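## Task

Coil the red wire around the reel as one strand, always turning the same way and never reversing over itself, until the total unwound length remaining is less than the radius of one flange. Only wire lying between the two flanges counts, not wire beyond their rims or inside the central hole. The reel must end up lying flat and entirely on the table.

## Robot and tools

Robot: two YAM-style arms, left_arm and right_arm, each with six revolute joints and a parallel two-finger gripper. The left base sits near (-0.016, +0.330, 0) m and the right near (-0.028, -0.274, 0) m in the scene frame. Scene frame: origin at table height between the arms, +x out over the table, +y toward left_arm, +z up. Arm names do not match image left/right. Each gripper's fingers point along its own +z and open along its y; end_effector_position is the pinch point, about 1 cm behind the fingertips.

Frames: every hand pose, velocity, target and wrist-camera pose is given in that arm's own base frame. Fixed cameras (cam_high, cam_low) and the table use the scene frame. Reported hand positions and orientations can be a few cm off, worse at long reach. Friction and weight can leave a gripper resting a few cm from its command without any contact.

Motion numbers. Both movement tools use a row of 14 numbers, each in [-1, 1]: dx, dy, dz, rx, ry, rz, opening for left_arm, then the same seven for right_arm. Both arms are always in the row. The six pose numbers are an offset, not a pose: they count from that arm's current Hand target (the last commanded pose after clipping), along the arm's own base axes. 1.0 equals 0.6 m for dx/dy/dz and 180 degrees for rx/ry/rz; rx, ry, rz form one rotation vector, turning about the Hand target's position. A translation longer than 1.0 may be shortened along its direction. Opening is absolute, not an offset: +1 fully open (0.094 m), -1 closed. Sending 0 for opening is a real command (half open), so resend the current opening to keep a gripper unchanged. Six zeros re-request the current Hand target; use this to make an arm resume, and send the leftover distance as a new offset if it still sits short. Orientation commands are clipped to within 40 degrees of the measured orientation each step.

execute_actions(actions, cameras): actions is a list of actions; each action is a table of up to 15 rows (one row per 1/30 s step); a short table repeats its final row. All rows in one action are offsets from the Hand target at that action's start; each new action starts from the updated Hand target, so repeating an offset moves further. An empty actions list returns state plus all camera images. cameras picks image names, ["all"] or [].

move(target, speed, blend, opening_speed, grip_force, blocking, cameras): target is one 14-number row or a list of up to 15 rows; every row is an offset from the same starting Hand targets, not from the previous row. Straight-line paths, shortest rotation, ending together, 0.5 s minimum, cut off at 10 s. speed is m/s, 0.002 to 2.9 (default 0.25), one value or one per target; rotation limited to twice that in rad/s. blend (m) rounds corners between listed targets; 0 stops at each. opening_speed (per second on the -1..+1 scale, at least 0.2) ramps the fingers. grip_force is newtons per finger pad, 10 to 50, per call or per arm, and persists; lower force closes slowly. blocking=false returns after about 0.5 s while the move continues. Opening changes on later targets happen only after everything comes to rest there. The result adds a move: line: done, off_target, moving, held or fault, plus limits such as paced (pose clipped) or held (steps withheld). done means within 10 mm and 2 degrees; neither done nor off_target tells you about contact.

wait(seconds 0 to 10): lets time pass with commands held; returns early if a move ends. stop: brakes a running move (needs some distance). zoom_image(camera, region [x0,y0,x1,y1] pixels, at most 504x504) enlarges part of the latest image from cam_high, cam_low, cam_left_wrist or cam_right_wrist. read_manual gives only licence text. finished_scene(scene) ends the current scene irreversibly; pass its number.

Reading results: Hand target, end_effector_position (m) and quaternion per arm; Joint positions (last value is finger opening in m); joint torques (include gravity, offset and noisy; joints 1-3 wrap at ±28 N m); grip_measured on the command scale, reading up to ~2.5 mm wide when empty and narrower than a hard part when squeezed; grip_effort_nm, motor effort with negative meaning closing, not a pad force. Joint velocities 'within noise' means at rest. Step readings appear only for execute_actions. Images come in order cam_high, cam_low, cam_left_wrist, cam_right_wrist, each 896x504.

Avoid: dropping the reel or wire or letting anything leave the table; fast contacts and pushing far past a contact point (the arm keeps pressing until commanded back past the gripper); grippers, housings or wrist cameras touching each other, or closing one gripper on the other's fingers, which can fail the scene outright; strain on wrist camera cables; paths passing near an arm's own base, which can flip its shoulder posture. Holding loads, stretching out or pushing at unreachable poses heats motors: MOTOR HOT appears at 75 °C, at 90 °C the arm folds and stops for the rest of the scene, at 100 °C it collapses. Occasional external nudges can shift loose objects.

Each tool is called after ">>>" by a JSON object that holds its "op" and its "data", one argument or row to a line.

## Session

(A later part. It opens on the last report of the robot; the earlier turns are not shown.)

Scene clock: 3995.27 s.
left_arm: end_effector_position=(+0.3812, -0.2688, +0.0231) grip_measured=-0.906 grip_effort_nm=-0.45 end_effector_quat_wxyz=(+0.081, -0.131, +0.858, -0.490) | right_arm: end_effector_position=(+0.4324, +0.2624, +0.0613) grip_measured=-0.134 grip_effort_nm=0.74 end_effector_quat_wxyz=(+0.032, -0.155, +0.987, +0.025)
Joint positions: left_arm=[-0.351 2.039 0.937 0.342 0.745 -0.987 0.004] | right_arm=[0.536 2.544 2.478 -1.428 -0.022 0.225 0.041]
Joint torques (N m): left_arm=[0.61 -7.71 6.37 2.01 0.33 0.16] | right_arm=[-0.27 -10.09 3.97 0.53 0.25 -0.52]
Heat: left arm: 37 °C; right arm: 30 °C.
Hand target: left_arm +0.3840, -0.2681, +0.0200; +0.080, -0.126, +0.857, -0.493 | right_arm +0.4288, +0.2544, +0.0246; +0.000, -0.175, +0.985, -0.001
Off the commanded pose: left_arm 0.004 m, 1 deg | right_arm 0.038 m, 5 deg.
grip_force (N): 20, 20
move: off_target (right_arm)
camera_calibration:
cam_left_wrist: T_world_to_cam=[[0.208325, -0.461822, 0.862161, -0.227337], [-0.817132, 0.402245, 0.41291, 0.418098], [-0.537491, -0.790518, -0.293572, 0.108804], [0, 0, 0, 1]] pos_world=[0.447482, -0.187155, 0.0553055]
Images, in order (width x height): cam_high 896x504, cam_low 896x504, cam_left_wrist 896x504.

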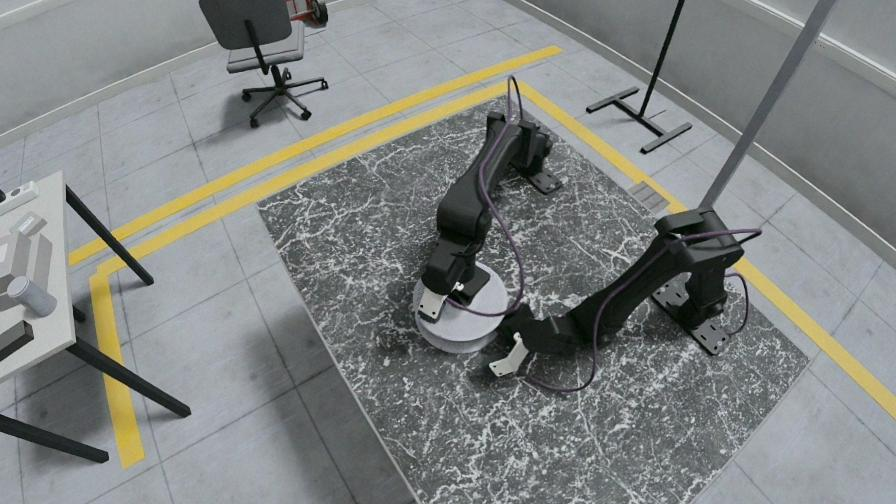

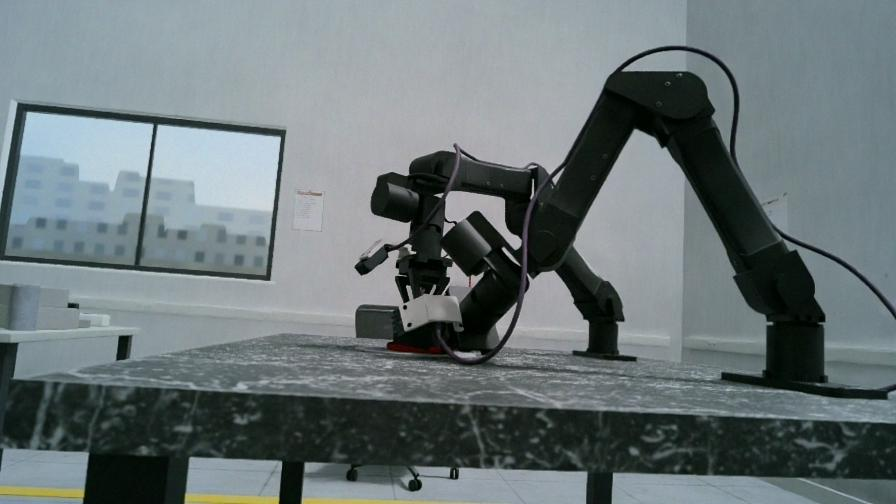

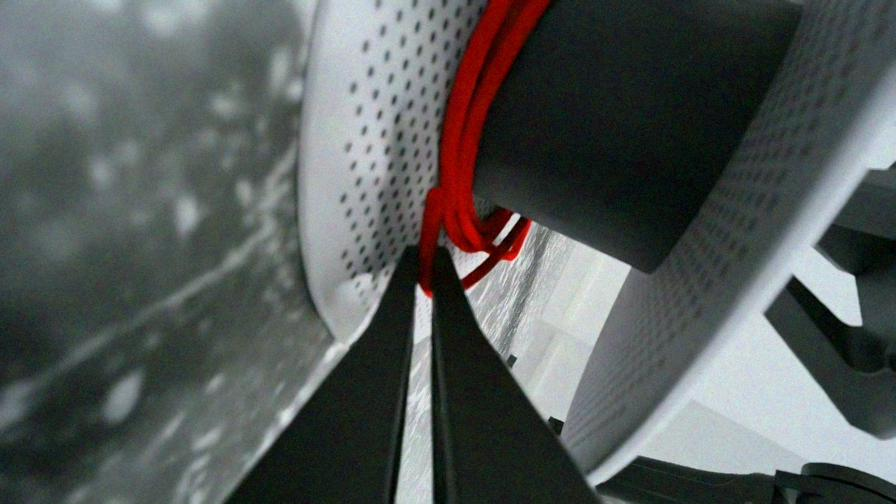

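>>> {"op": "move", "data": {
  "target": [0,0,0,0,0,0,-0.8,0,0,0,0,0,0,-0.12],
  "opening_speed": 0.4,
  "cameras": ["cam_left_wrist", "cam_low"]
}}

Scene clock: 4003.93 s.
left_arm: end_effector_position=(+0.3812, -0.2688, +0.0231) grip_measured=-0.802 grip_effort_nm=0.14 end_effector_quat_wxyz=(+0.081, -0.131, +0.858, -0.490) | right_arm: end_effector_position=(+0.4324, +0.2624, +0.0613) grip_measured=-0.134 grip_effort_nm=0.74 end_effector_quat_wxyz=(+0.032, -0.155, +0.987, +0.025)
Joint positions: left_arm=[-0.351 2.039 0.937 0.342 0.746 -0.987 0.009] | right_arm=[0.536 2.544 2.478 -1.428 -0.022 0.225 0.041]
Joint torques (N m): left_arm=[0.61 -7.71 6.38 2.02 0.36 0.17] | right_arm=[-0.24 -10.19 3.71 0.56 0.22 -0.49]
Heat: left arm: 37 °C; right arm: 30 °C.
Hand target: left_arm +0.3840, -0.2681, +0.0200; +0.080, -0.126, +0.857, -0.494 | right_arm +0.4288, +0.2544, +0.0246; +0.000, -0.175, +0.985, -0.001
Off the commanded pose: left_arm 0.004 m, 1 deg | right_arm 0.038 m, 5 deg.
grip_force (N): 20, 20
move: off_target (right_arm)
camera_calibration:
cam_left_wrist: T_world_to_cam=[[0.208351, -0.461629, 0.862258, -0.227364], [-0.816954, 0.402581, 0.412934, 0.418119], [-0.537751, -0.79046, -0.293251, 0.108834], [0, 0, 0, 1]] pos_world=[0.447482, -0.187255, 0.0553065]
Images, in order (width x height): cam_low 896x504, cam_left_wrist 896x504.

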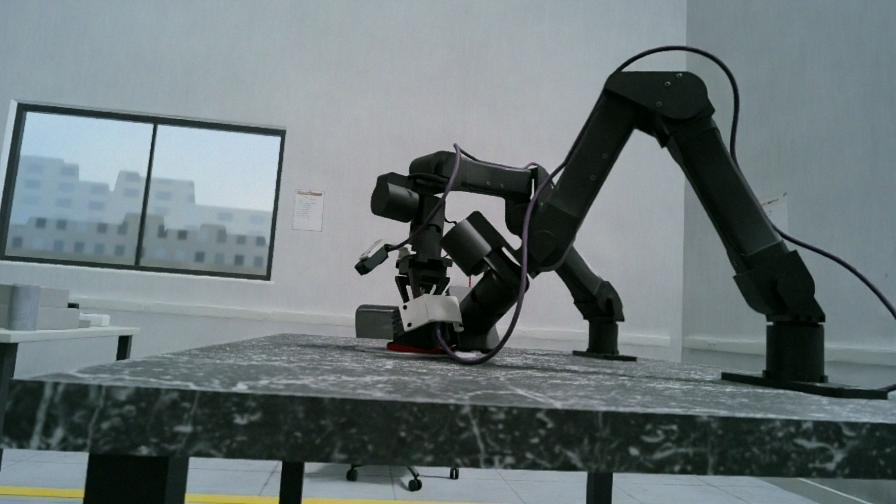

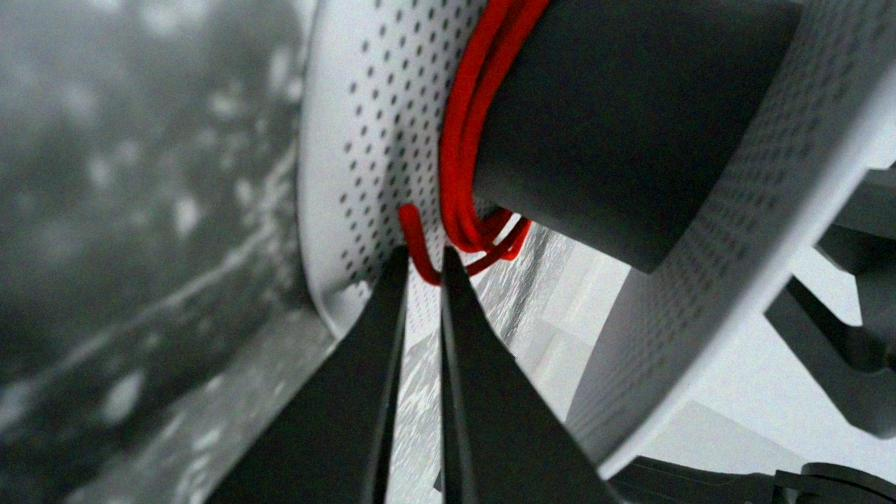

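>>> {"op": "move", "data": {
  "target": [
    [-0.019,0.0681,0.0442,0,0,0,-0.8,0,0,0,0,0,0,-0.12],
    [-0.07,0.25,0.18,0,0,0,-0.8,0,0,0,0,0,0,-0.12]
  ],
  "speed": [0.05, 0.12],
  "blend": [0.01, 0],
  "cameras": ["all"]
}}

>>> {"op": "zoom_image", "data": {
  "camera": "cam_low",
  "region": [340, 270, 540, 390]
}}

>>> {"op": "zoom_image", "data": {
  "camera": "cam_left_wrist",
  "region": [350, 0, 700, 250]
}}

Scene clock: 4014.30 s.
left_arm: end_effector_position=(+0.3352, -0.1180, +0.1117) grip_measured=-0.802 grip_effort_nm=0.14 end_effector_quat_wxyz=(+0.063, -0.141, +0.862, -0.484) | right_arm: end_effector_position=(+0.4324, +0.2624, +0.0613) grip_measured=-0.134 grip_effort_nm=0.74 end_effector_quat_wxyz=(+0.032, -0.155, +0.987, +0.025)
Joint positions: left_arm=[0.096 1.66 0.976 -0.58 0.988 -0.395 0.009] | right_arm=[0.536 2.544 2.478 -1.428 -0.022 0.225 0.041]
Joint torques (N m): left_arm=[0.29 -7.57 9.21 0.97 0.62 0.15] | right_arm=[-0.25 -10.13 3.81 0.51 0.25 -0.47]
Heat: left arm: 37 °C; right arm: 30 °C.
Hand target: left_arm +0.3420, -0.1180, +0.1279; +0.080, -0.126, +0.857, -0.493 | right_arm +0.4288, +0.2544, +0.0246; +0.000, -0.175, +0.985, -0.001
Off the commanded pose: left_arm 0.018 m, 3 deg | right_arm 0.038 m, 5 deg.
grip_force (N): 20, 20
move: off_target (left_arm, right_arm)
camera_calibration:
cam_left_wrist: T_world_to_cam=[[0.244895, -0.469664, 0.848199, -0.236113], [-0.798736, 0.398171, 0.451088, 0.272365], [-0.549588, -0.787957, -0.277627, 0.231869], [0, 0, 0, 1]] pos_world=[0.402803, -0.0366387, 0.141783]
cam_right_wrist: T_world_to_cam=[[0.376016, -0.926051, -0.0322771, 0.0785929], [-0.657319, -0.291127, 0.695109, 0.325518], [-0.653103, -0.240156, -0.71818, 0.502161], [0, 0, 0, 1]] pos_world=[0.51238, 0.288145, 0.136908]

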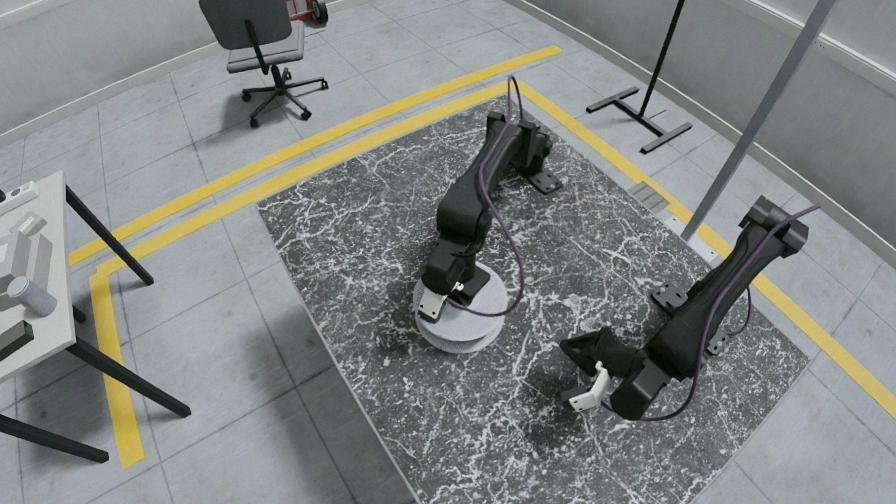

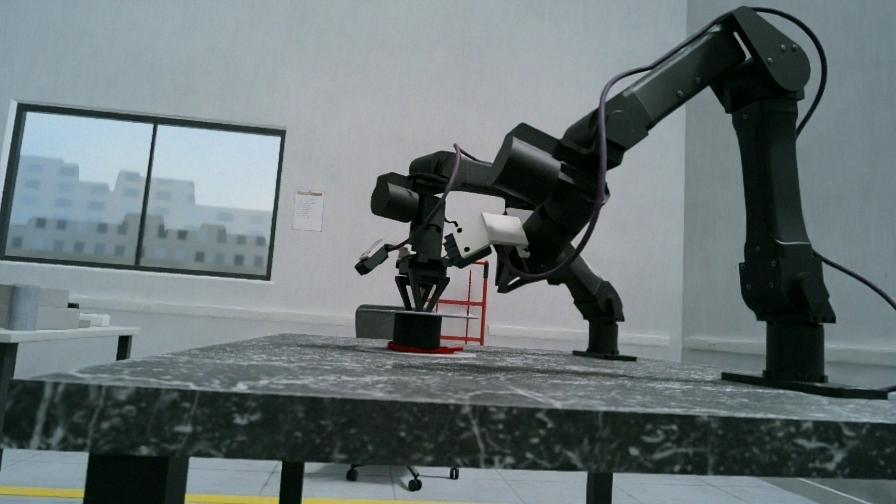

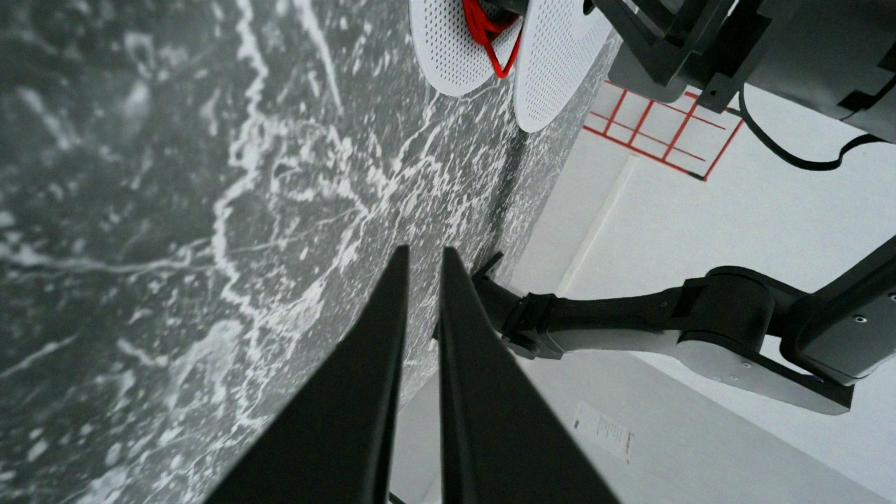

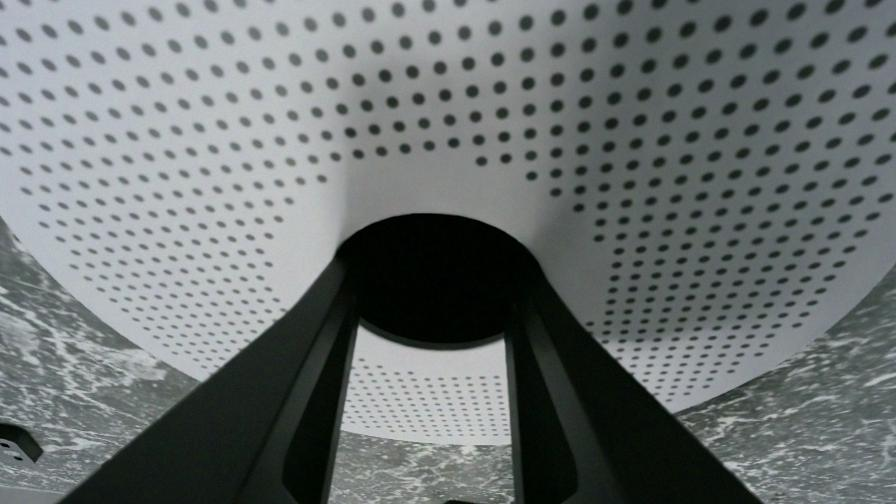

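Scaled by 2.520 from the camera's 896x504 image, which has a finer 1280x720 frame.

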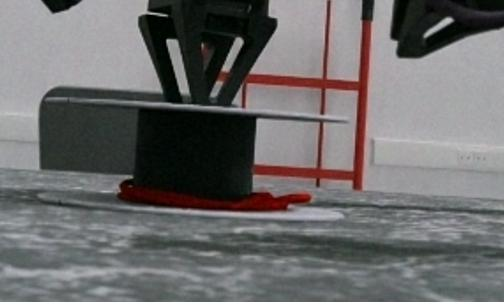

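Scaled by 1.440 from the camera's 896x504 image, which has a finer 1280x720 frame.

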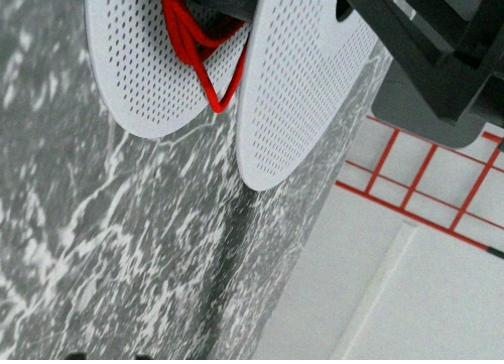

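>>> {"op": "move", "data": {
  "target": [0,0,0,0,0,0,-0.8,0,0,0,0,0,0,-1],
  "opening_speed": 0.8
}}

>>> {"op": "move", "data": {
  "target": [
    [0,0,0,0,0,0,-0.8,0,0.004,0.12,0,0,0,-1],
    [0,0,0,0,0,0,-0.8,-0.1,-0.2,0.14,0,0,0,-1]
  ],
  "speed": [0.1, 0.2],
  "blend": [0.01, 0],
  "cameras": ["all"]
}}

Scene clock: 4024.77 s.
left_arm: end_effector_position=(+0.3350, -0.1181, +0.1116) grip_measured=-0.802 grip_effort_nm=0.14 end_effector_quat_wxyz=(+0.063, -0.141, +0.862, -0.484) | right_arm: end_effector_position=(+0.4340, +0.2599, +0.0427) grip_measured=-0.994 grip_effort_nm=-0.36 end_effector_quat_wxyz=(+0.022, -0.171, +0.985, +0.011)
Joint positions: left_arm=[0.096 1.66 0.976 -0.581 0.989 -0.394 0.009] | right_arm=[0.536 2.582 2.478 -1.418 -0.006 0.192 0]
Joint torques (N m): left_arm=[0.34 -7.64 9.24 0.94 0.62 0.16] | right_arm=[-0.16 -13.24 4.67 0.26 0.09 -0.13]
Heat: left arm: 36 °C; right arm: 31 °C.
Hand target: left_arm +0.3420, -0.1180, +0.1280; +0.080, -0.126, +0.857, -0.494 | right_arm +0.4288, +0.2543, +0.0246; +0.000, -0.175, +0.985, -0.001
Off the commanded pose: left_arm 0.018 m, 3 deg | right_arm 0.020 m, 3 deg.
grip_force (N): 20, 20
move: off_target (left_arm, right_arm)

Scene clock: 4027.00 s.
left_arm: end_effector_position=(+0.3350, -0.1181, +0.1116) grip_measured=-0.802 grip_effort_nm=0.14 end_effector_quat_wxyz=(+0.063, -0.141, +0.862, -0.484) | right_arm: end_effector_position=(+0.3681, +0.1323, +0.1019) grip_measured=-0.994 grip_effort_nm=-0.36 end_effector_quat_wxyz=(-0.017, -0.168, +0.986, -0.005)
Joint positions: left_arm=[0.096 1.66 0.976 -0.581 0.989 -0.394 0.009] | right_arm=[0.344 2.076 1.846 -1.376 0.004 0.007 0]
Joint torques (N m): left_arm=[0.32 -7.62 9.22 0.93 0.62 0.15] | right_arm=[0.16 -14.68 4.59 0.44 -0.03 -0.1]
Heat: left arm: 36 °C; right arm: 31 °C.
Hand target: left_arm +0.3420, -0.1180, +0.1280; +0.080, -0.126, +0.857, -0.494 | right_arm +0.3688, +0.1342, +0.1086; +0.000, -0.175, +0.985, -0.001
Off the commanded pose: left_arm 0.018 m, 3 deg | right_arm 0.007 m, 2 deg.
grip_force (N): 20, 20
move: off_target (left_arm)
camera_calibration:
cam_left_wrist: T_world_to_cam=[[0.244672, -0.469589, 0.848305, -0.235973], [-0.798396, 0.398868, 0.451075, 0.272259], [-0.550182, -0.787649, -0.277326, 0.231915], [0, 0, 0, 1]] pos_world=[0.402702, -0.0367376, 0.141684]
cam_right_wrist: T_world_to_cam=[[0.399126, -0.916889, 0.00349538, -0.0297902], [-0.58744, -0.252785, 0.768774, 0.178861], [-0.703997, -0.308891, -0.639511, 0.477926], [0, 0, 0, 1]] pos_world=[0.453419, 0.165526, 0.168239]

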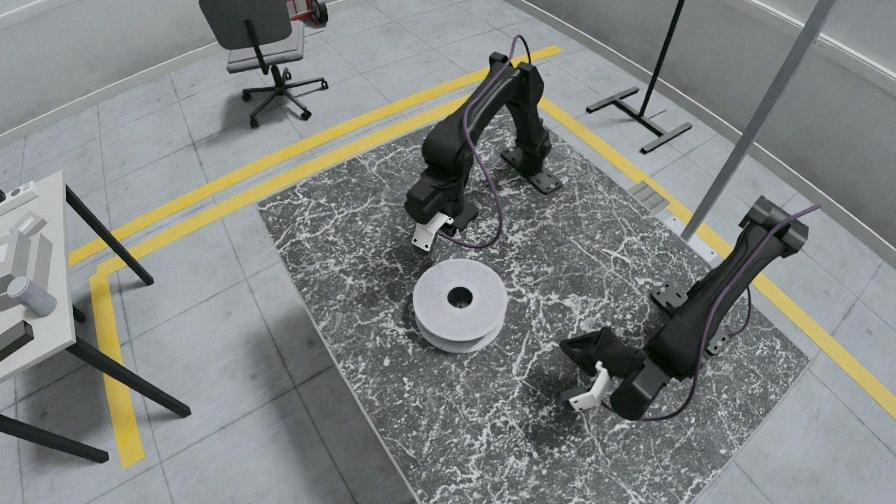

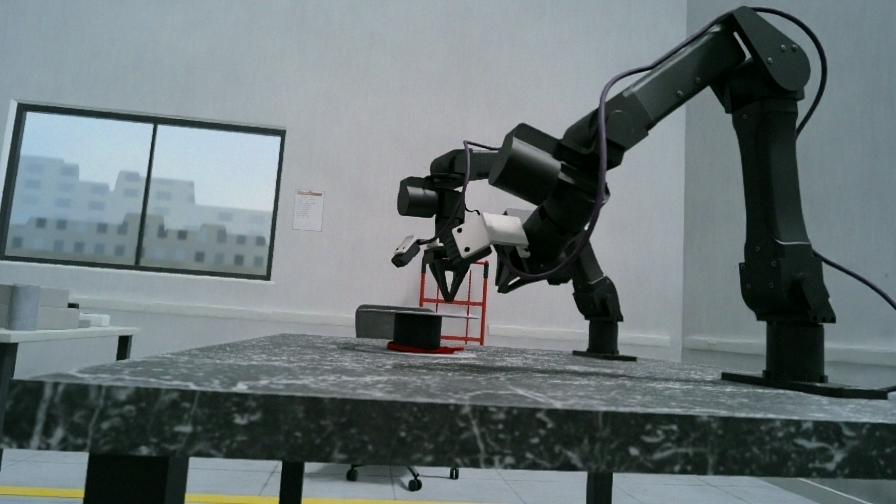

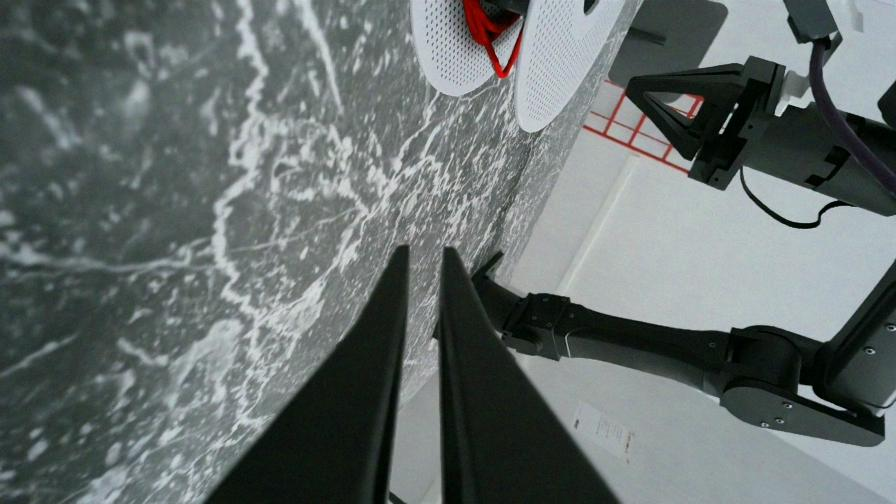

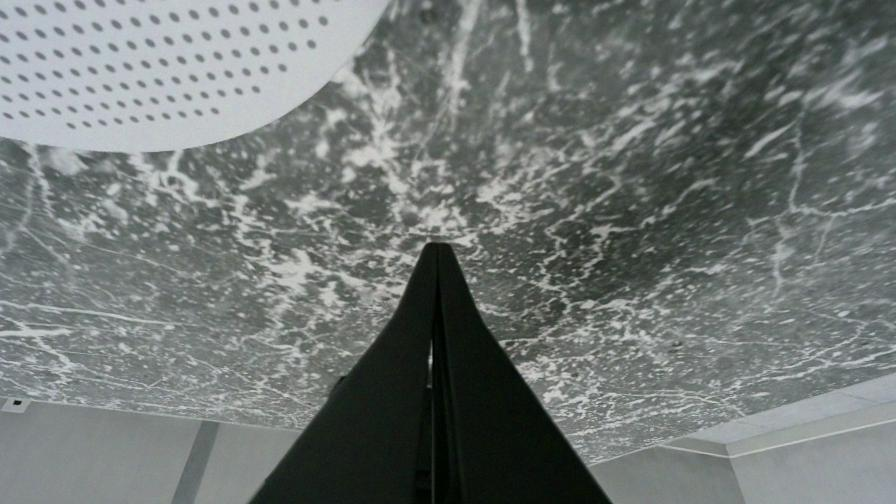

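>>> {"op": "move", "data": {
  "target": [0,0,0,0,0,0,-0.8,-0.175,0,0.0167,0,0,-0.4778,-1],
  "speed": 0.2,
  "cameras": ["cam_right_wrist"]
}}

>>> {"op": "zoom_image", "data": {
  "camera": "cam_right_wrist",
  "region": [0, 0, 400, 300]
}}

Scene clock: 4039.03 s.
left_arm: end_effector_position=(+0.3350, -0.1181, +0.1116) grip_measured=-0.802 grip_effort_nm=0.14 end_effector_quat_wxyz=(+0.063, -0.141, +0.862, -0.484) | right_arm: end_effector_position=(+0.2658, +0.1345, +0.1155) grip_measured=-0.994 grip_effort_nm=-0.36 end_effector_quat_wxyz=(-0.009, +0.541, +0.841, -0.009)
Joint positions: left_arm=[0.096 1.66 0.976 -0.581 0.989 -0.394 0.009] | right_arm=[0.462 1.694 1.395 -1.297 -0.006 1.606 0]
Joint torques (N m): left_arm=[0.35 -7.61 9.25 0.93 0.62 0.17] | right_arm=[0.5 -10.62 4.57 0.32 0.06 0.12]
Heat: left arm: 36 °C; right arm: 31 °C.
Hand target: left_arm +0.3420, -0.1180, +0.1280; +0.080, -0.126, +0.857, -0.494 | right_arm +0.2639, +0.1343, +0.1186; -0.001, +0.544, +0.839, -0.001
Off the commanded pose: left_arm 0.018 m, 3 deg | right_arm 0.004 m, 1 deg.
grip_force (N): 20, 20
move: off_target (left_arm)
camera_calibration:
cam_right_wrist: T_world_to_cam=[[-0.877531, -0.478827, 0.0257536, 0.290815], [-0.299504, 0.58925, 0.750388, -0.0787875], [-0.374481, 0.650775, -0.660496, 0.201061], [0, 0, 0, 1]] pos_world=[0.306896, 0.0548304, 0.184431]
Images, in order (width x height): cam_right_wrist 896x504.

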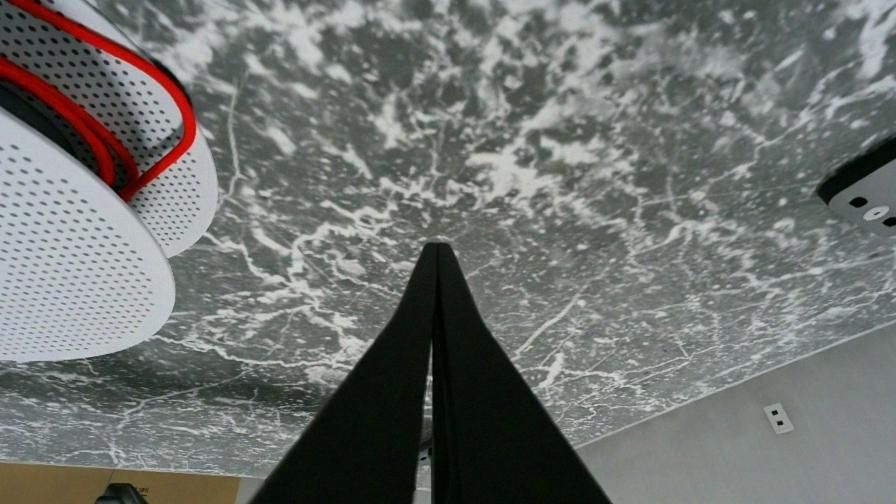

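Scaled by 1.260 from the camera's 896x504 image, which has a finer 1280x720 frame.

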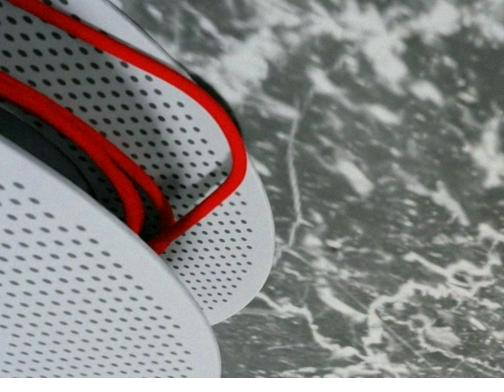

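>>> {"op": "move", "data": {
  "target": [
    [0,0,0,0,0,0,-0.8,0.091,0.0463,-0.0477,0.1731,-0.2665,0.0916,-1],
    [0,0,0,0,0,0,-0.8,0.091,0.0463,-0.1477,0.1731,-0.2665,0.0916,-1]
  ],
  "speed": 0.15,
  "blend": [0.01, 0],
  "cameras": ["cam_right_wrist", "cam_low"]
}}

>>> {"op": "zoom_image", "data": {
  "camera": "cam_right_wrist",
  "region": [200, 0, 560, 280]
}}

Scene clock: 4065.40 s.
left_arm: end_effector_position=(+0.3350, -0.1181, +0.1116) grip_measured=-0.802 grip_effort_nm=0.14 end_effector_quat_wxyz=(+0.063, -0.141, +0.862, -0.484) | right_arm: end_effector_position=(+0.3213, +0.1640, +0.0345) grip_measured=-0.994 grip_effort_nm=-0.36 end_effector_quat_wxyz=(+0.194, +0.359, +0.802, +0.436)
Joint positions: left_arm=[0.096 1.66 0.976 -0.581 0.989 -0.394 0.009] | right_arm=[0.29 1.568 0.353 0.592 -0.365 1.321 0]
Joint torques (N m): left_arm=[0.34 -7.65 9.25 0.94 0.61 0.17] | right_arm=[-0.66 -4.4 3.86 2.15 -0.21 -0.13]
Heat: left arm: 36 °C; right arm: 29 °C.
Hand target: left_arm +0.3420, -0.1180, +0.1280; +0.080, -0.126, +0.857, -0.494 | right_arm +0.3184, +0.1620, +0.0299; +0.194, +0.357, +0.804, +0.435
Off the commanded pose: left_arm 0.018 m, 3 deg | right_arm 0.006 m, 0 deg.
grip_force (N): 20, 20
move: off_target (left_arm)
camera_calibration:
cam_right_wrist: T_world_to_cam=[[-0.358285, -0.416513, -0.835553, 0.208378], [-0.928025, 0.0611151, 0.367472, 0.282957], [-0.101992, 0.907073, -0.408431, 0.0109177], [0, 0, 0, 1]] pos_world=[0.338364, 0.0595962, 0.0745915]
Images, in order (width x height): cam_low 896x504, cam_right_wrist 896x504.

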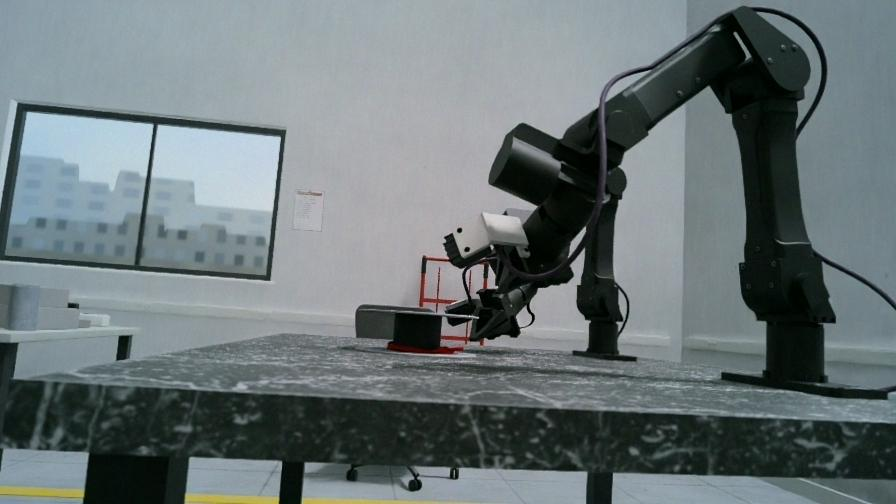

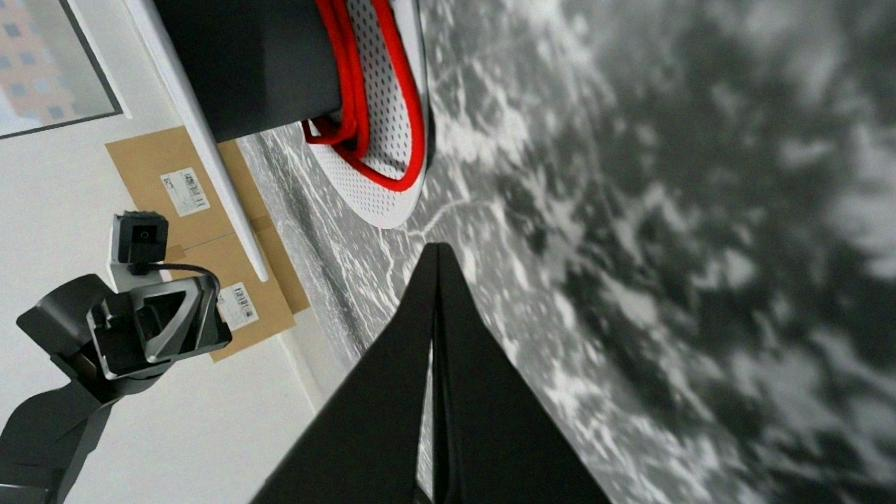

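Scaled by 1.400 from the camera's 896x504 image, which has a finer 1280x720 frame.

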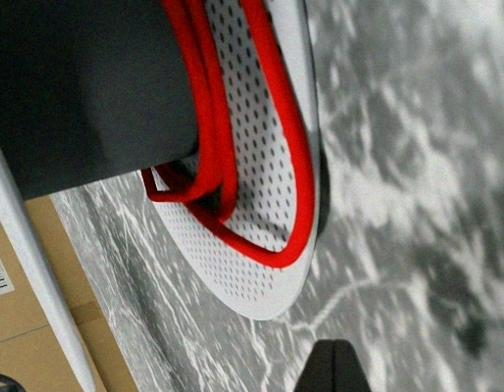

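>>> {"op": "move", "data": {
  "target": [0,0,0,0,0,0,-0.8,0.0078,-0.0087,-0.028,0,0,0,-1],
  "speed": 0.08
}}

Scene clock: 4078.50 s.
left_arm: end_effector_position=(+0.3350, -0.1181, +0.1116) grip_measured=-0.802 grip_effort_nm=0.14 end_effector_quat_wxyz=(+0.063, -0.141, +0.862, -0.484) | right_arm: end_effector_position=(+0.3265, +0.1584, +0.0175) grip_measured=-0.994 grip_effort_nm=-0.36 end_effector_quat_wxyz=(+0.194, +0.362, +0.801, +0.436)
Joint positions: left_arm=[0.096 1.66 0.976 -0.581 0.989 -0.394 0.009] | right_arm=[0.26 1.678 0.346 0.703 -0.388 1.309 0]
Joint torques (N m): left_arm=[0.38 -7.64 9.24 0.94 0.62 0.17] | right_arm=[-0.47 -4.7 3.44 2.15 -0.19 -0.18]
Heat: left arm: 36 °C; right arm: 28 °C.
Hand target: left_arm +0.3420, -0.1180, +0.1280; +0.080, -0.126, +0.857, -0.494 | right_arm +0.3231, +0.1569, +0.0133; +0.194, +0.357, +0.804, +0.435
Off the commanded pose: left_arm 0.018 m, 3 deg | right_arm 0.006 m, 1 deg.
grip_force (N): 20, 20
move: off_target (left_arm)

>>> {"op": "move", "data": {
  "target": [0,0,0,0,0,0,-0.8, 0.0707,0.0635,0.002,0,0,0,-1],
  "speed": 0.05,
  "cameras": ["all"]
}}

Scene clock: 4108.40 s.
left_arm: end_effector_position=(+0.3350, -0.1181, +0.1116) grip_measured=-0.802 grip_effort_nm=0.14 end_effector_quat_wxyz=(+0.063, -0.141, +0.862, -0.484) | right_arm: end_effector_position=(+0.3606, +0.1925, +0.0159) grip_measured=-0.994 grip_effort_nm=-0.36 end_effector_quat_wxyz=(+0.195, +0.355, +0.803, +0.438)
Joint positions: left_arm=[0.096 1.66 0.976 -0.581 0.989 -0.394 0.009] | right_arm=[0.346 1.82 0.51 0.703 -0.326 1.35 0]
Joint torques (N m): left_arm=[0.35 -7.6 9.25 0.95 0.61 0.17] | right_arm=[0.36 -6.13 6.46 1.73 -0.01 0.08]
Heat: left arm: 37 °C; right arm: 30 °C.
Hand target: left_arm +0.3420, -0.1180, +0.1280; +0.080, -0.126, +0.857, -0.494 | right_arm +0.3655, +0.1951, +0.0145; +0.194, +0.357, +0.804, +0.435
Off the commanded pose: left_arm 0.018 m, 3 deg | right_arm 0.006 m, 0 deg.
grip_force (N): 20, 20
move: off_target (left_arm)
camera_calibration:
cam_left_wrist: T_world_to_cam=[[0.244672, -0.469589, 0.848305, -0.235973], [-0.798396, 0.398868, 0.451075, 0.272259], [-0.550182, -0.787649, -0.277326, 0.231915], [0, 0, 0, 1]] pos_world=[0.402702, -0.0367376, 0.141684]
cam_right_wrist: T_world_to_cam=[[-0.349042, -0.418039, -0.838697, 0.215795], [-0.93097, 0.0524309, 0.36131, 0.327436], [-0.107068, 0.906915, -0.407482, -0.0166922], [0, 0, 0, 1]] pos_world=[0.378367, 0.0881813, 0.055879]

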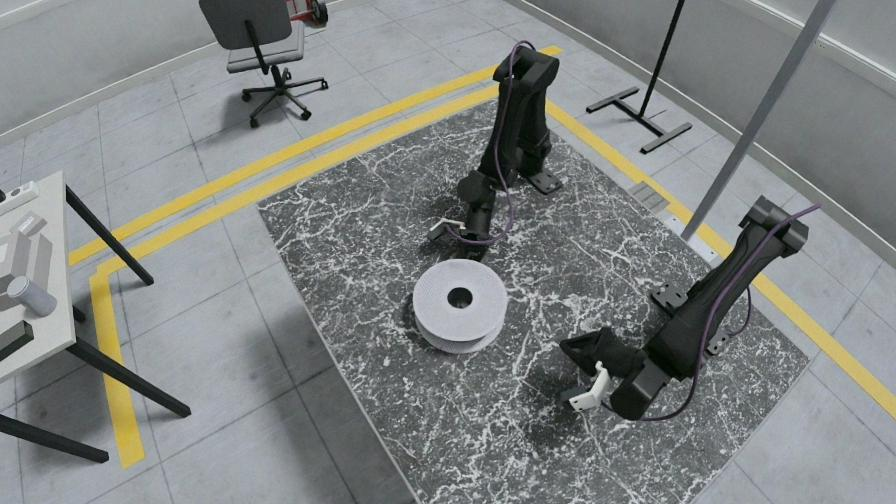

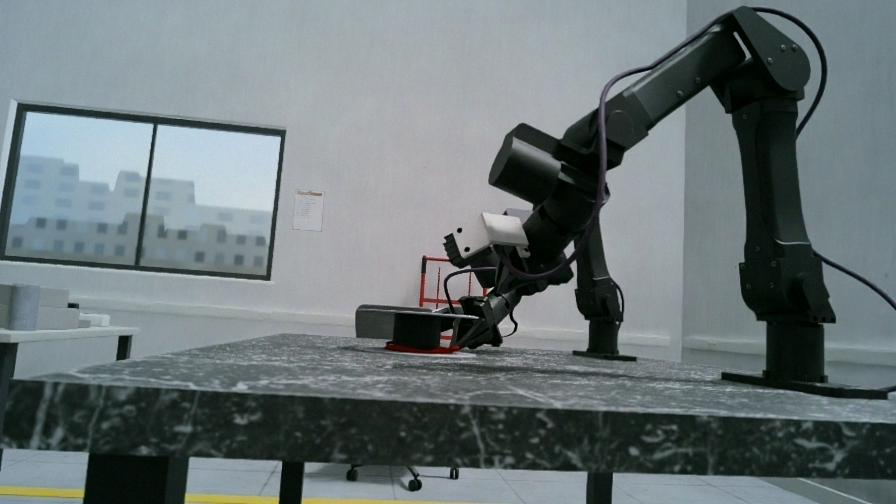

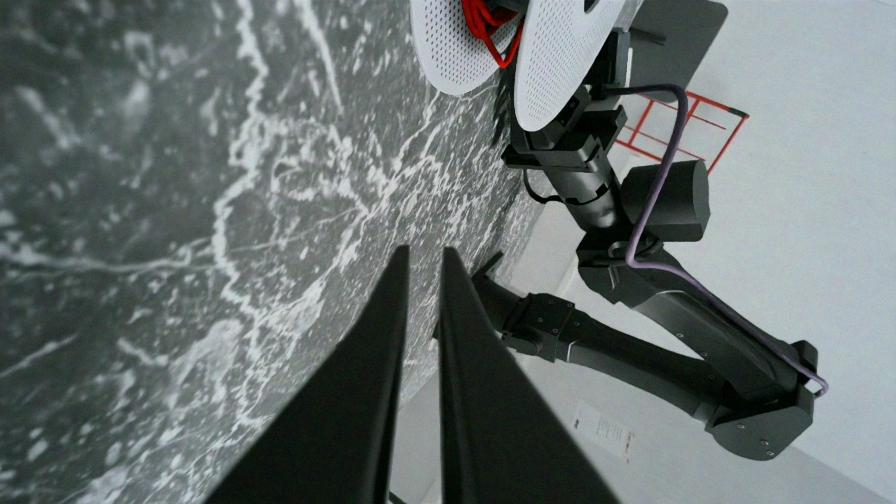

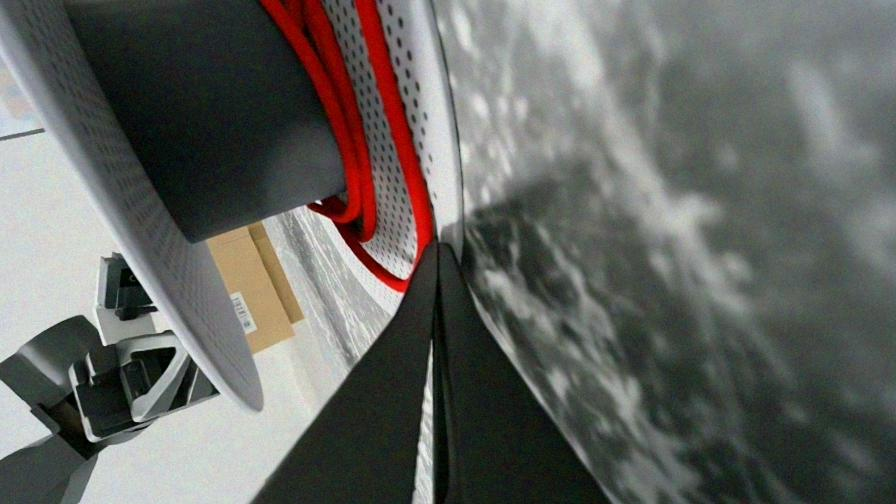

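>>> {"op": "move", "data": {
  "target": [0,0,0,0,0,0,-0.8, 0.013,0.0117,0,0,0,0,-1],
  "speed": 0.05,
  "cameras": ["cam_right_wrist"]
}}

Scene clock: 4112.87 s.
left_arm: end_effector_position=(+0.3350, -0.1181, +0.1116) grip_measured=-0.802 grip_effort_nm=0.14 end_effector_quat_wxyz=(+0.063, -0.141, +0.862, -0.484) | right_arm: end_effector_position=(+0.3684, +0.1991, +0.0161) grip_measured=-0.994 grip_effort_nm=-0.36 end_effector_quat_wxyz=(+0.195, +0.355, +0.802, +0.438)
Joint positions: left_arm=[0.096 1.66 0.976 -0.581 0.989 -0.394 0.009] | right_arm=[0.359 1.845 0.549 0.692 -0.315 1.358 0]
Joint torques (N m): left_arm=[0.32 -7.6 9.22 0.94 0.61 0.17] | right_arm=[0.54 -6.46 6.75 1.7 -0.03 0.09]
Heat: left arm: 37 °C; right arm: 30 °C.
Hand target: left_arm +0.3420, -0.1180, +0.1280; +0.080, -0.126, +0.857, -0.494 | right_arm +0.3734, +0.2020, +0.0145; +0.194, +0.357, +0.804, +0.435
Off the commanded pose: left_arm 0.018 m, 3 deg | right_arm 0.006 m, 1 deg.
grip_force (N): 20, 20
move: off_target (left_arm)
camera_calibration:
cam_right_wrist: T_world_to_cam=[[-0.349018, -0.417668, -0.838892, 0.221376], [-0.931061, 0.0529498, 0.361002, 0.334189], [-0.10636, 0.907055, -0.407355, -0.0220669], [0, 0, 0, 1]] pos_world=[0.386067, 0.0947823, 0.0560784]
Images, in order (width x height): cam_right_wrist 896x504.

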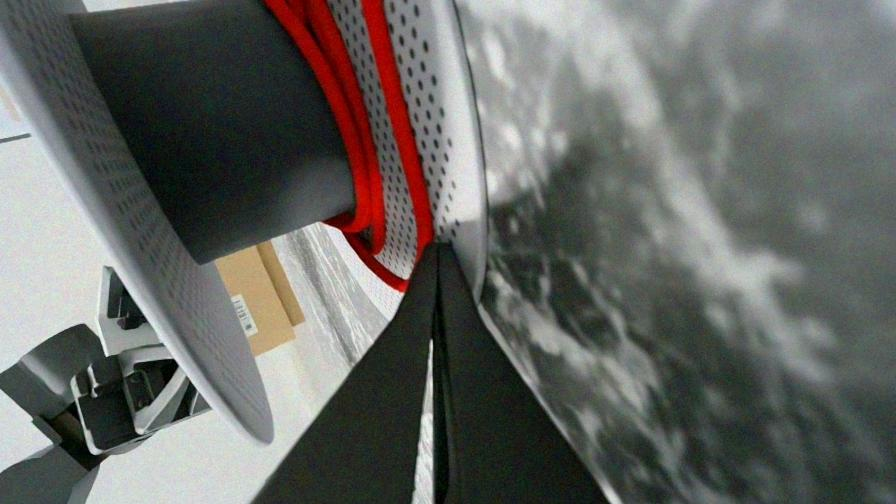

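>>> {"op": "move", "data": {
  "target": [
    [0,0,0,0,0,0,-0.8, -0.099,-0.0892,0.01,0,0,0,-1],
    [0,0,0,0,0,0,-0.8, -0.115,-0.104,0.06,0,0,0,-1]
  ],
  "speed": 0.15,
  "blend": [0.03,0],
  "cameras": ["all"]
}}

Scene clock: 4120.30 s.
left_arm: end_effector_position=(+0.3350, -0.1181, +0.1116) grip_measured=-0.802 grip_effort_nm=0.14 end_effector_quat_wxyz=(+0.063, -0.141, +0.862, -0.484) | right_arm: end_effector_position=(+0.3042, +0.1400, +0.0471) grip_measured=-0.994 grip_effort_nm=-0.36 end_effector_quat_wxyz=(+0.191, +0.364, +0.802, +0.434)
Joint positions: left_arm=[0.096 1.66 0.976 -0.581 0.989 -0.394 0.009] | right_arm=[0.198 1.394 0.305 0.436 -0.437 1.269 0]
Joint torques (N m): left_arm=[0.36 -7.61 9.25 0.93 0.62 0.16] | right_arm=[-0.59 -5.67 5.61 1.65 -0.23 -0.2]
Heat: left arm: 37 °C; right arm: 29 °C.
Hand target: left_arm +0.3420, -0.1180, +0.1280; +0.080, -0.126, +0.857, -0.494 | right_arm +0.3043, +0.1396, +0.0504; +0.194, +0.357, +0.804, +0.435
Off the commanded pose: left_arm 0.018 m, 3 deg | right_arm 0.003 m, 1 deg.
grip_force (N): 20, 20
move: off_target (left_arm); blend cut to 0.0164 m at target 1
camera_calibration:
cam_left_wrist: T_world_to_cam=[[0.244672, -0.469589, 0.848305, -0.235973], [-0.798396, 0.398868, 0.451075, 0.272259], [-0.550182, -0.787649, -0.277326, 0.231915], [0, 0, 0, 1]] pos_world=[0.402702, -0.0367376, 0.141684]
cam_right_wrist: T_world_to_cam=[[-0.369688, -0.413286, -0.832181, 0.205645], [-0.923591, 0.0655762, 0.377729, 0.261503], [-0.101539, 0.908237, -0.40595, 0.0356035], [0, 0, 0, 1]] pos_world=[0.321162, 0.0355056, 0.08681]

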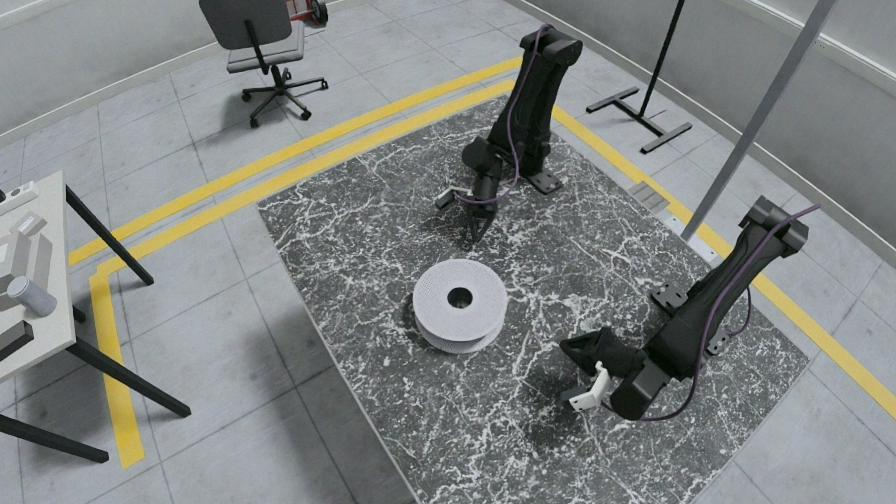

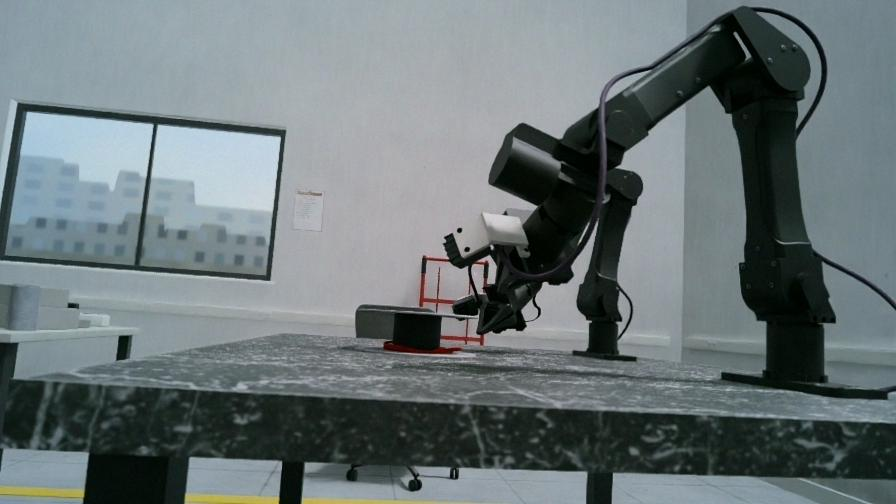

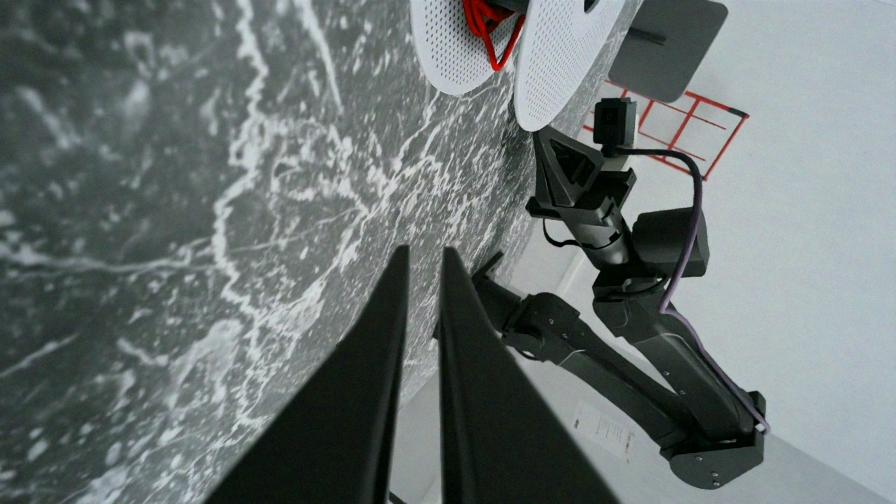

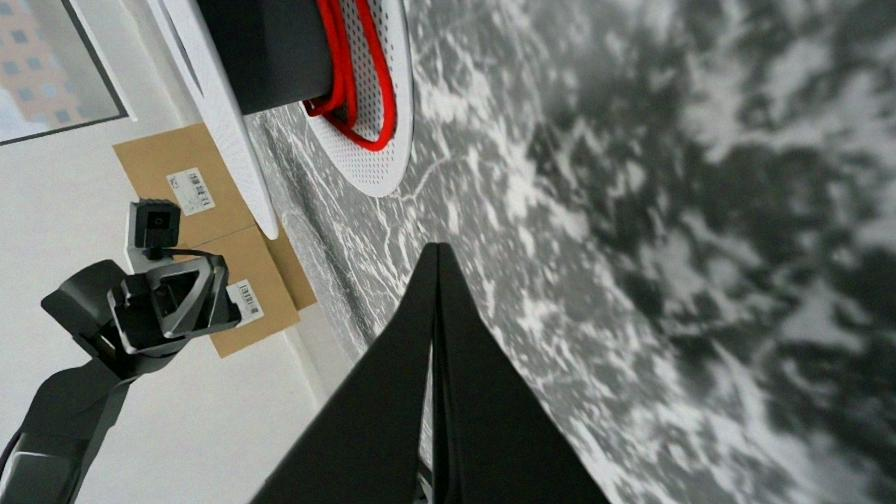

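>>> {"op": "zoom_image", "data": {
  "camera": "cam_right_wrist",
  "region": [180, 0, 430, 200]
}}

>>> {"op": "zoom_image", "data": {
  "camera": "cam_left_wrist",
  "region": [380, 0, 640, 150]
}}

>>> {"op": "zoom_image", "data": {
  "camera": "cam_low",
  "region": [340, 280, 540, 380]
}}

>>> {"op": "zoom_image", "data": {
  "camera": "cam_high",
  "region": [380, 230, 540, 380]
}}

Scaled by 2.016 from the camera's 896x504 image, which has a finer 1280x720 frame.

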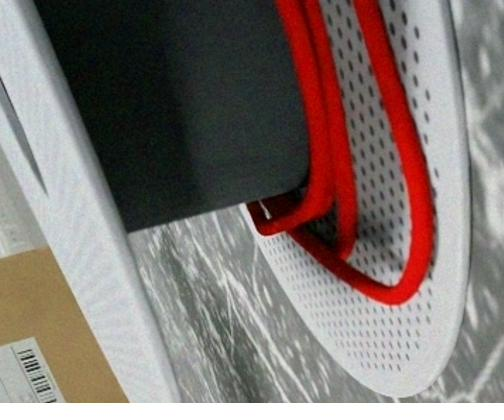

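Scaled by 1.938 from the camera's 896x504 image, which has a finer 1280x720 frame.

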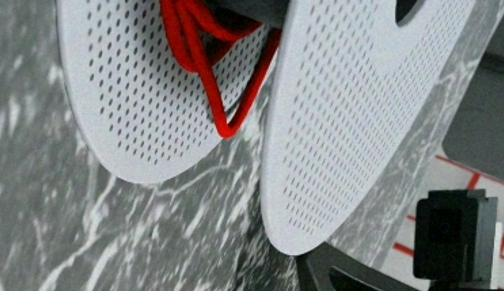

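Scaled by 2.520 from the camera's 896x504 image, which has a finer 1280x720 frame.

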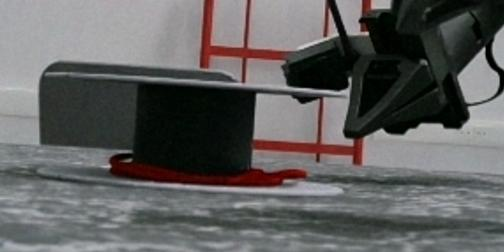

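Scaled by 3.150 from the camera's 896x504 image, which has a finer 1280x720 frame.

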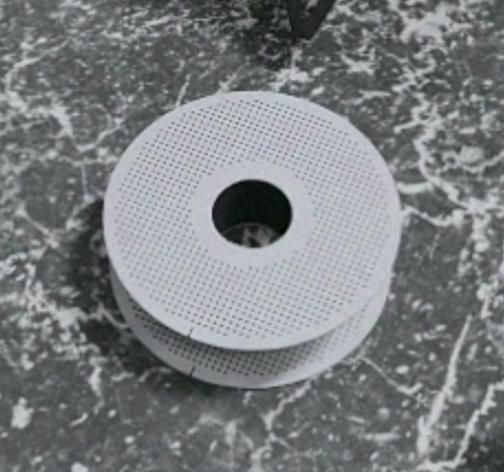

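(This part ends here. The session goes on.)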